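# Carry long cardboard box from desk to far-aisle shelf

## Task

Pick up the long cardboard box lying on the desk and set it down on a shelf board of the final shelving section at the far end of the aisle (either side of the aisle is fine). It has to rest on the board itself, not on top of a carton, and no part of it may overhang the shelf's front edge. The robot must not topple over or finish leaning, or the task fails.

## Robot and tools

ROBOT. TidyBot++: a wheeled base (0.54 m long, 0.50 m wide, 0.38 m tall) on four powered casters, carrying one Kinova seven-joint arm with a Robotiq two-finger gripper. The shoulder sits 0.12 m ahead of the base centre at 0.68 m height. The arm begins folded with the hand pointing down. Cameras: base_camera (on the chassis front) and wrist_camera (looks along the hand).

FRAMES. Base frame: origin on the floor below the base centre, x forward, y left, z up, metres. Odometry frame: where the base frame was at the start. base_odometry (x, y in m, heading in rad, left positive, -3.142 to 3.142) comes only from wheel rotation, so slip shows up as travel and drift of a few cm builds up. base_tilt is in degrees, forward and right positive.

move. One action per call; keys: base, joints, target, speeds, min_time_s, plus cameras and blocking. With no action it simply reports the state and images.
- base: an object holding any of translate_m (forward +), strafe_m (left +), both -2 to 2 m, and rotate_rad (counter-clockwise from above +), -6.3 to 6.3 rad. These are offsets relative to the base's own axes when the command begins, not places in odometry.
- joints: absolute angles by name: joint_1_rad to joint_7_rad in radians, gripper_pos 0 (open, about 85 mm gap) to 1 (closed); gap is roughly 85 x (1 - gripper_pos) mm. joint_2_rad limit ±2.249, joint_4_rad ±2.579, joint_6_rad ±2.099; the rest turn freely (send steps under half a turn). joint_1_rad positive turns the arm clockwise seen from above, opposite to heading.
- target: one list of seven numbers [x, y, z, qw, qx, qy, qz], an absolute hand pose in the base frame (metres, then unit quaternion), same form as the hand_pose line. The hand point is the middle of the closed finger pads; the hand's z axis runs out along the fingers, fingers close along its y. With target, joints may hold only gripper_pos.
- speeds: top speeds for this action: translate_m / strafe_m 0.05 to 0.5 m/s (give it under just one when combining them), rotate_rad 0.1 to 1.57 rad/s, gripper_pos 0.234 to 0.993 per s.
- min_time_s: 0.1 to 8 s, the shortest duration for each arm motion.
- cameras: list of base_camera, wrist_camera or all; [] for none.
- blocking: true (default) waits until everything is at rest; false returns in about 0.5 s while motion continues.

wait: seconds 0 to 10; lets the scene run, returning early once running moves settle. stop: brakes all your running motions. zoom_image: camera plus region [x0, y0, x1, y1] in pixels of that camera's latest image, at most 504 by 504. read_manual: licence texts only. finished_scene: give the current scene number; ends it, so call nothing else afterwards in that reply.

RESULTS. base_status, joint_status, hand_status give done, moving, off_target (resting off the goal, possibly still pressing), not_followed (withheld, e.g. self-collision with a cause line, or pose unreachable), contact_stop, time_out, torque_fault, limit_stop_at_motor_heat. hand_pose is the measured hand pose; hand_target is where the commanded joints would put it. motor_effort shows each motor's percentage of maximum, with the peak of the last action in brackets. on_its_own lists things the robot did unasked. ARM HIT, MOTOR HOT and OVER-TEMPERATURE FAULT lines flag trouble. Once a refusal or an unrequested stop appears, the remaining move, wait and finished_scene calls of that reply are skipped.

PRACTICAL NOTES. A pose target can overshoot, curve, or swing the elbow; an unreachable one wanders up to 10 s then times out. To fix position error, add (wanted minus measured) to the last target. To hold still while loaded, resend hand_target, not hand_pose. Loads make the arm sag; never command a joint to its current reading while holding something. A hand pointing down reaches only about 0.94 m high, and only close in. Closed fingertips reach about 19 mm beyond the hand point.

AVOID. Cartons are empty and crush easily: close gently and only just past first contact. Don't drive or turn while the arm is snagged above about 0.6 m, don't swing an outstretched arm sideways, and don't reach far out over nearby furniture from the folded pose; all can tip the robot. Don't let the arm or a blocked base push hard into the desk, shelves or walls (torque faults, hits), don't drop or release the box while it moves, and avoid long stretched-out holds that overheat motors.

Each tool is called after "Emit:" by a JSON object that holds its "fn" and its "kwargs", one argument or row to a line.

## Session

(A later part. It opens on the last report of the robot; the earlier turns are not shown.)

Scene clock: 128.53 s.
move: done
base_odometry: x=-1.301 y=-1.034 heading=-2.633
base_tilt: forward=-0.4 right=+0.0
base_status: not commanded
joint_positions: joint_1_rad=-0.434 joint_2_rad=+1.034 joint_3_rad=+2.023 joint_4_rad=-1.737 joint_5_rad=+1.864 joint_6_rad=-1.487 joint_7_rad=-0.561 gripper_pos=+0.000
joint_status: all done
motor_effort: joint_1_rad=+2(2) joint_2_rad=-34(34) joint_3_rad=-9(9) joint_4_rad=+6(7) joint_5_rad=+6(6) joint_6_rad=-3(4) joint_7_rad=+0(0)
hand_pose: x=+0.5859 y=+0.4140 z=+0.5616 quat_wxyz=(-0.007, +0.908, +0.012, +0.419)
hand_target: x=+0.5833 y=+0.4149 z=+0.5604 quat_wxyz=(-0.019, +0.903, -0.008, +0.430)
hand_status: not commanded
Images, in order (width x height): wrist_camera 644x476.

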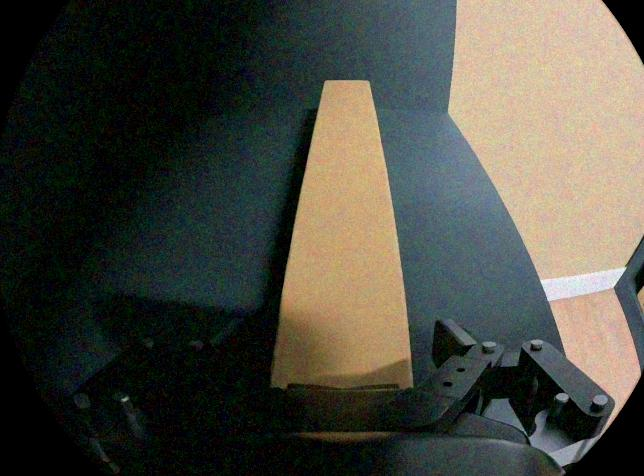

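Emit:
{"fn": "move", "kwargs": {
  "joints": {"joint_2_rad": 0.86},
  "min_time_s": 2.5,
  "cameras": ["wrist_camera"]
}}

Emit:
{"fn": "move", "kwargs": {
  "base": {"strafe_m": -0.2},
  "speeds": {"strafe_m": 0.2},
  "cameras": ["wrist_camera"]
}}

Scene clock: 132.50 s.
move: done
base_odometry: x=-1.301 y=-1.034 heading=-2.633
base_tilt: forward=-0.5 right=+0.0
base_status: not commanded
joint_positions: joint_1_rad=-0.434 joint_2_rad=+0.899 joint_3_rad=+2.023 joint_4_rad=-1.737 joint_5_rad=+1.864 joint_6_rad=-1.487 joint_7_rad=-0.561 gripper_pos=+0.000
joint_status: all done
motor_effort: joint_1_rad=+1(2) joint_2_rad=-33(36) joint_3_rad=-7(9) joint_4_rad=+8(8) joint_5_rad=+7(7) joint_6_rad=-3(4) joint_7_rad=+0(0)
hand_pose: x=+0.5957 y=+0.4186 z=+0.6433 quat_wxyz=(-0.032, +0.880, +0.000, +0.474)
hand_target: x=+0.5944 y=+0.4200 z=+0.6836 quat_wxyz=(-0.058, +0.857, -0.025, +0.511)
hand_status: not commanded
Images, in order (width x height): wrist_camera 644x476.

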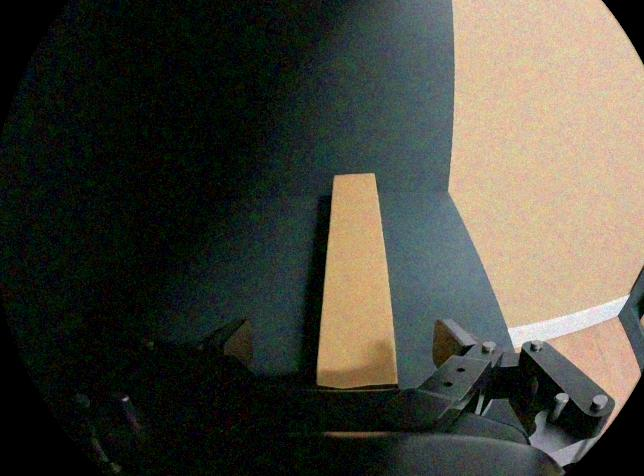

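Scene clock: 134.27 s.
move: done
base_odometry: x=-1.398 y=-0.859 heading=-2.634
base_tilt: forward=-0.4 right=+0.1
base_status: done
joint_positions: joint_1_rad=-0.435 joint_2_rad=+0.896 joint_3_rad=+2.023 joint_4_rad=-1.737 joint_5_rad=+1.864 joint_6_rad=-1.488 joint_7_rad=-0.561 gripper_pos=+0.000
joint_status: not commanded
motor_effort: joint_1_rad=+1(3) joint_2_rad=-33(35) joint_3_rad=-8(9) joint_4_rad=+8(9) joint_5_rad=+7(8) joint_6_rad=-3(4) joint_7_rad=+0(0)
hand_pose: x=+0.5956 y=+0.4187 z=+0.6449 quat_wxyz=(-0.032, +0.879, +0.000, +0.475)
hand_target: x=+0.5944 y=+0.4200 z=+0.6836 quat_wxyz=(-0.058, +0.857, -0.025, +0.511)
hand_status: not commanded
Images, in order (width x height): wrist_camera 644x476.

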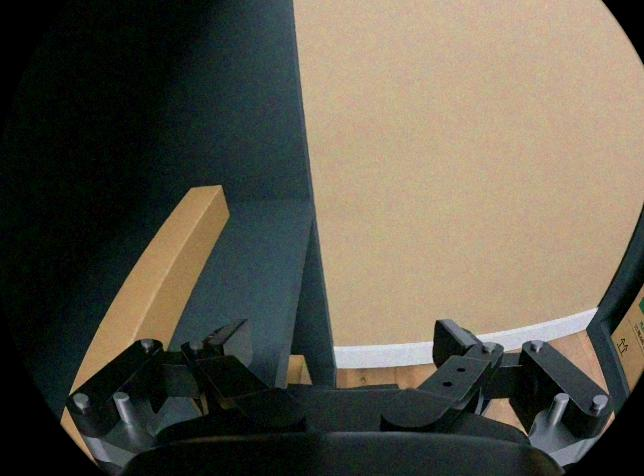

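Emit:
{"fn": "finished_scene", "kwargs": {
  "scene": 2
}}

The scene is finished: the task was done.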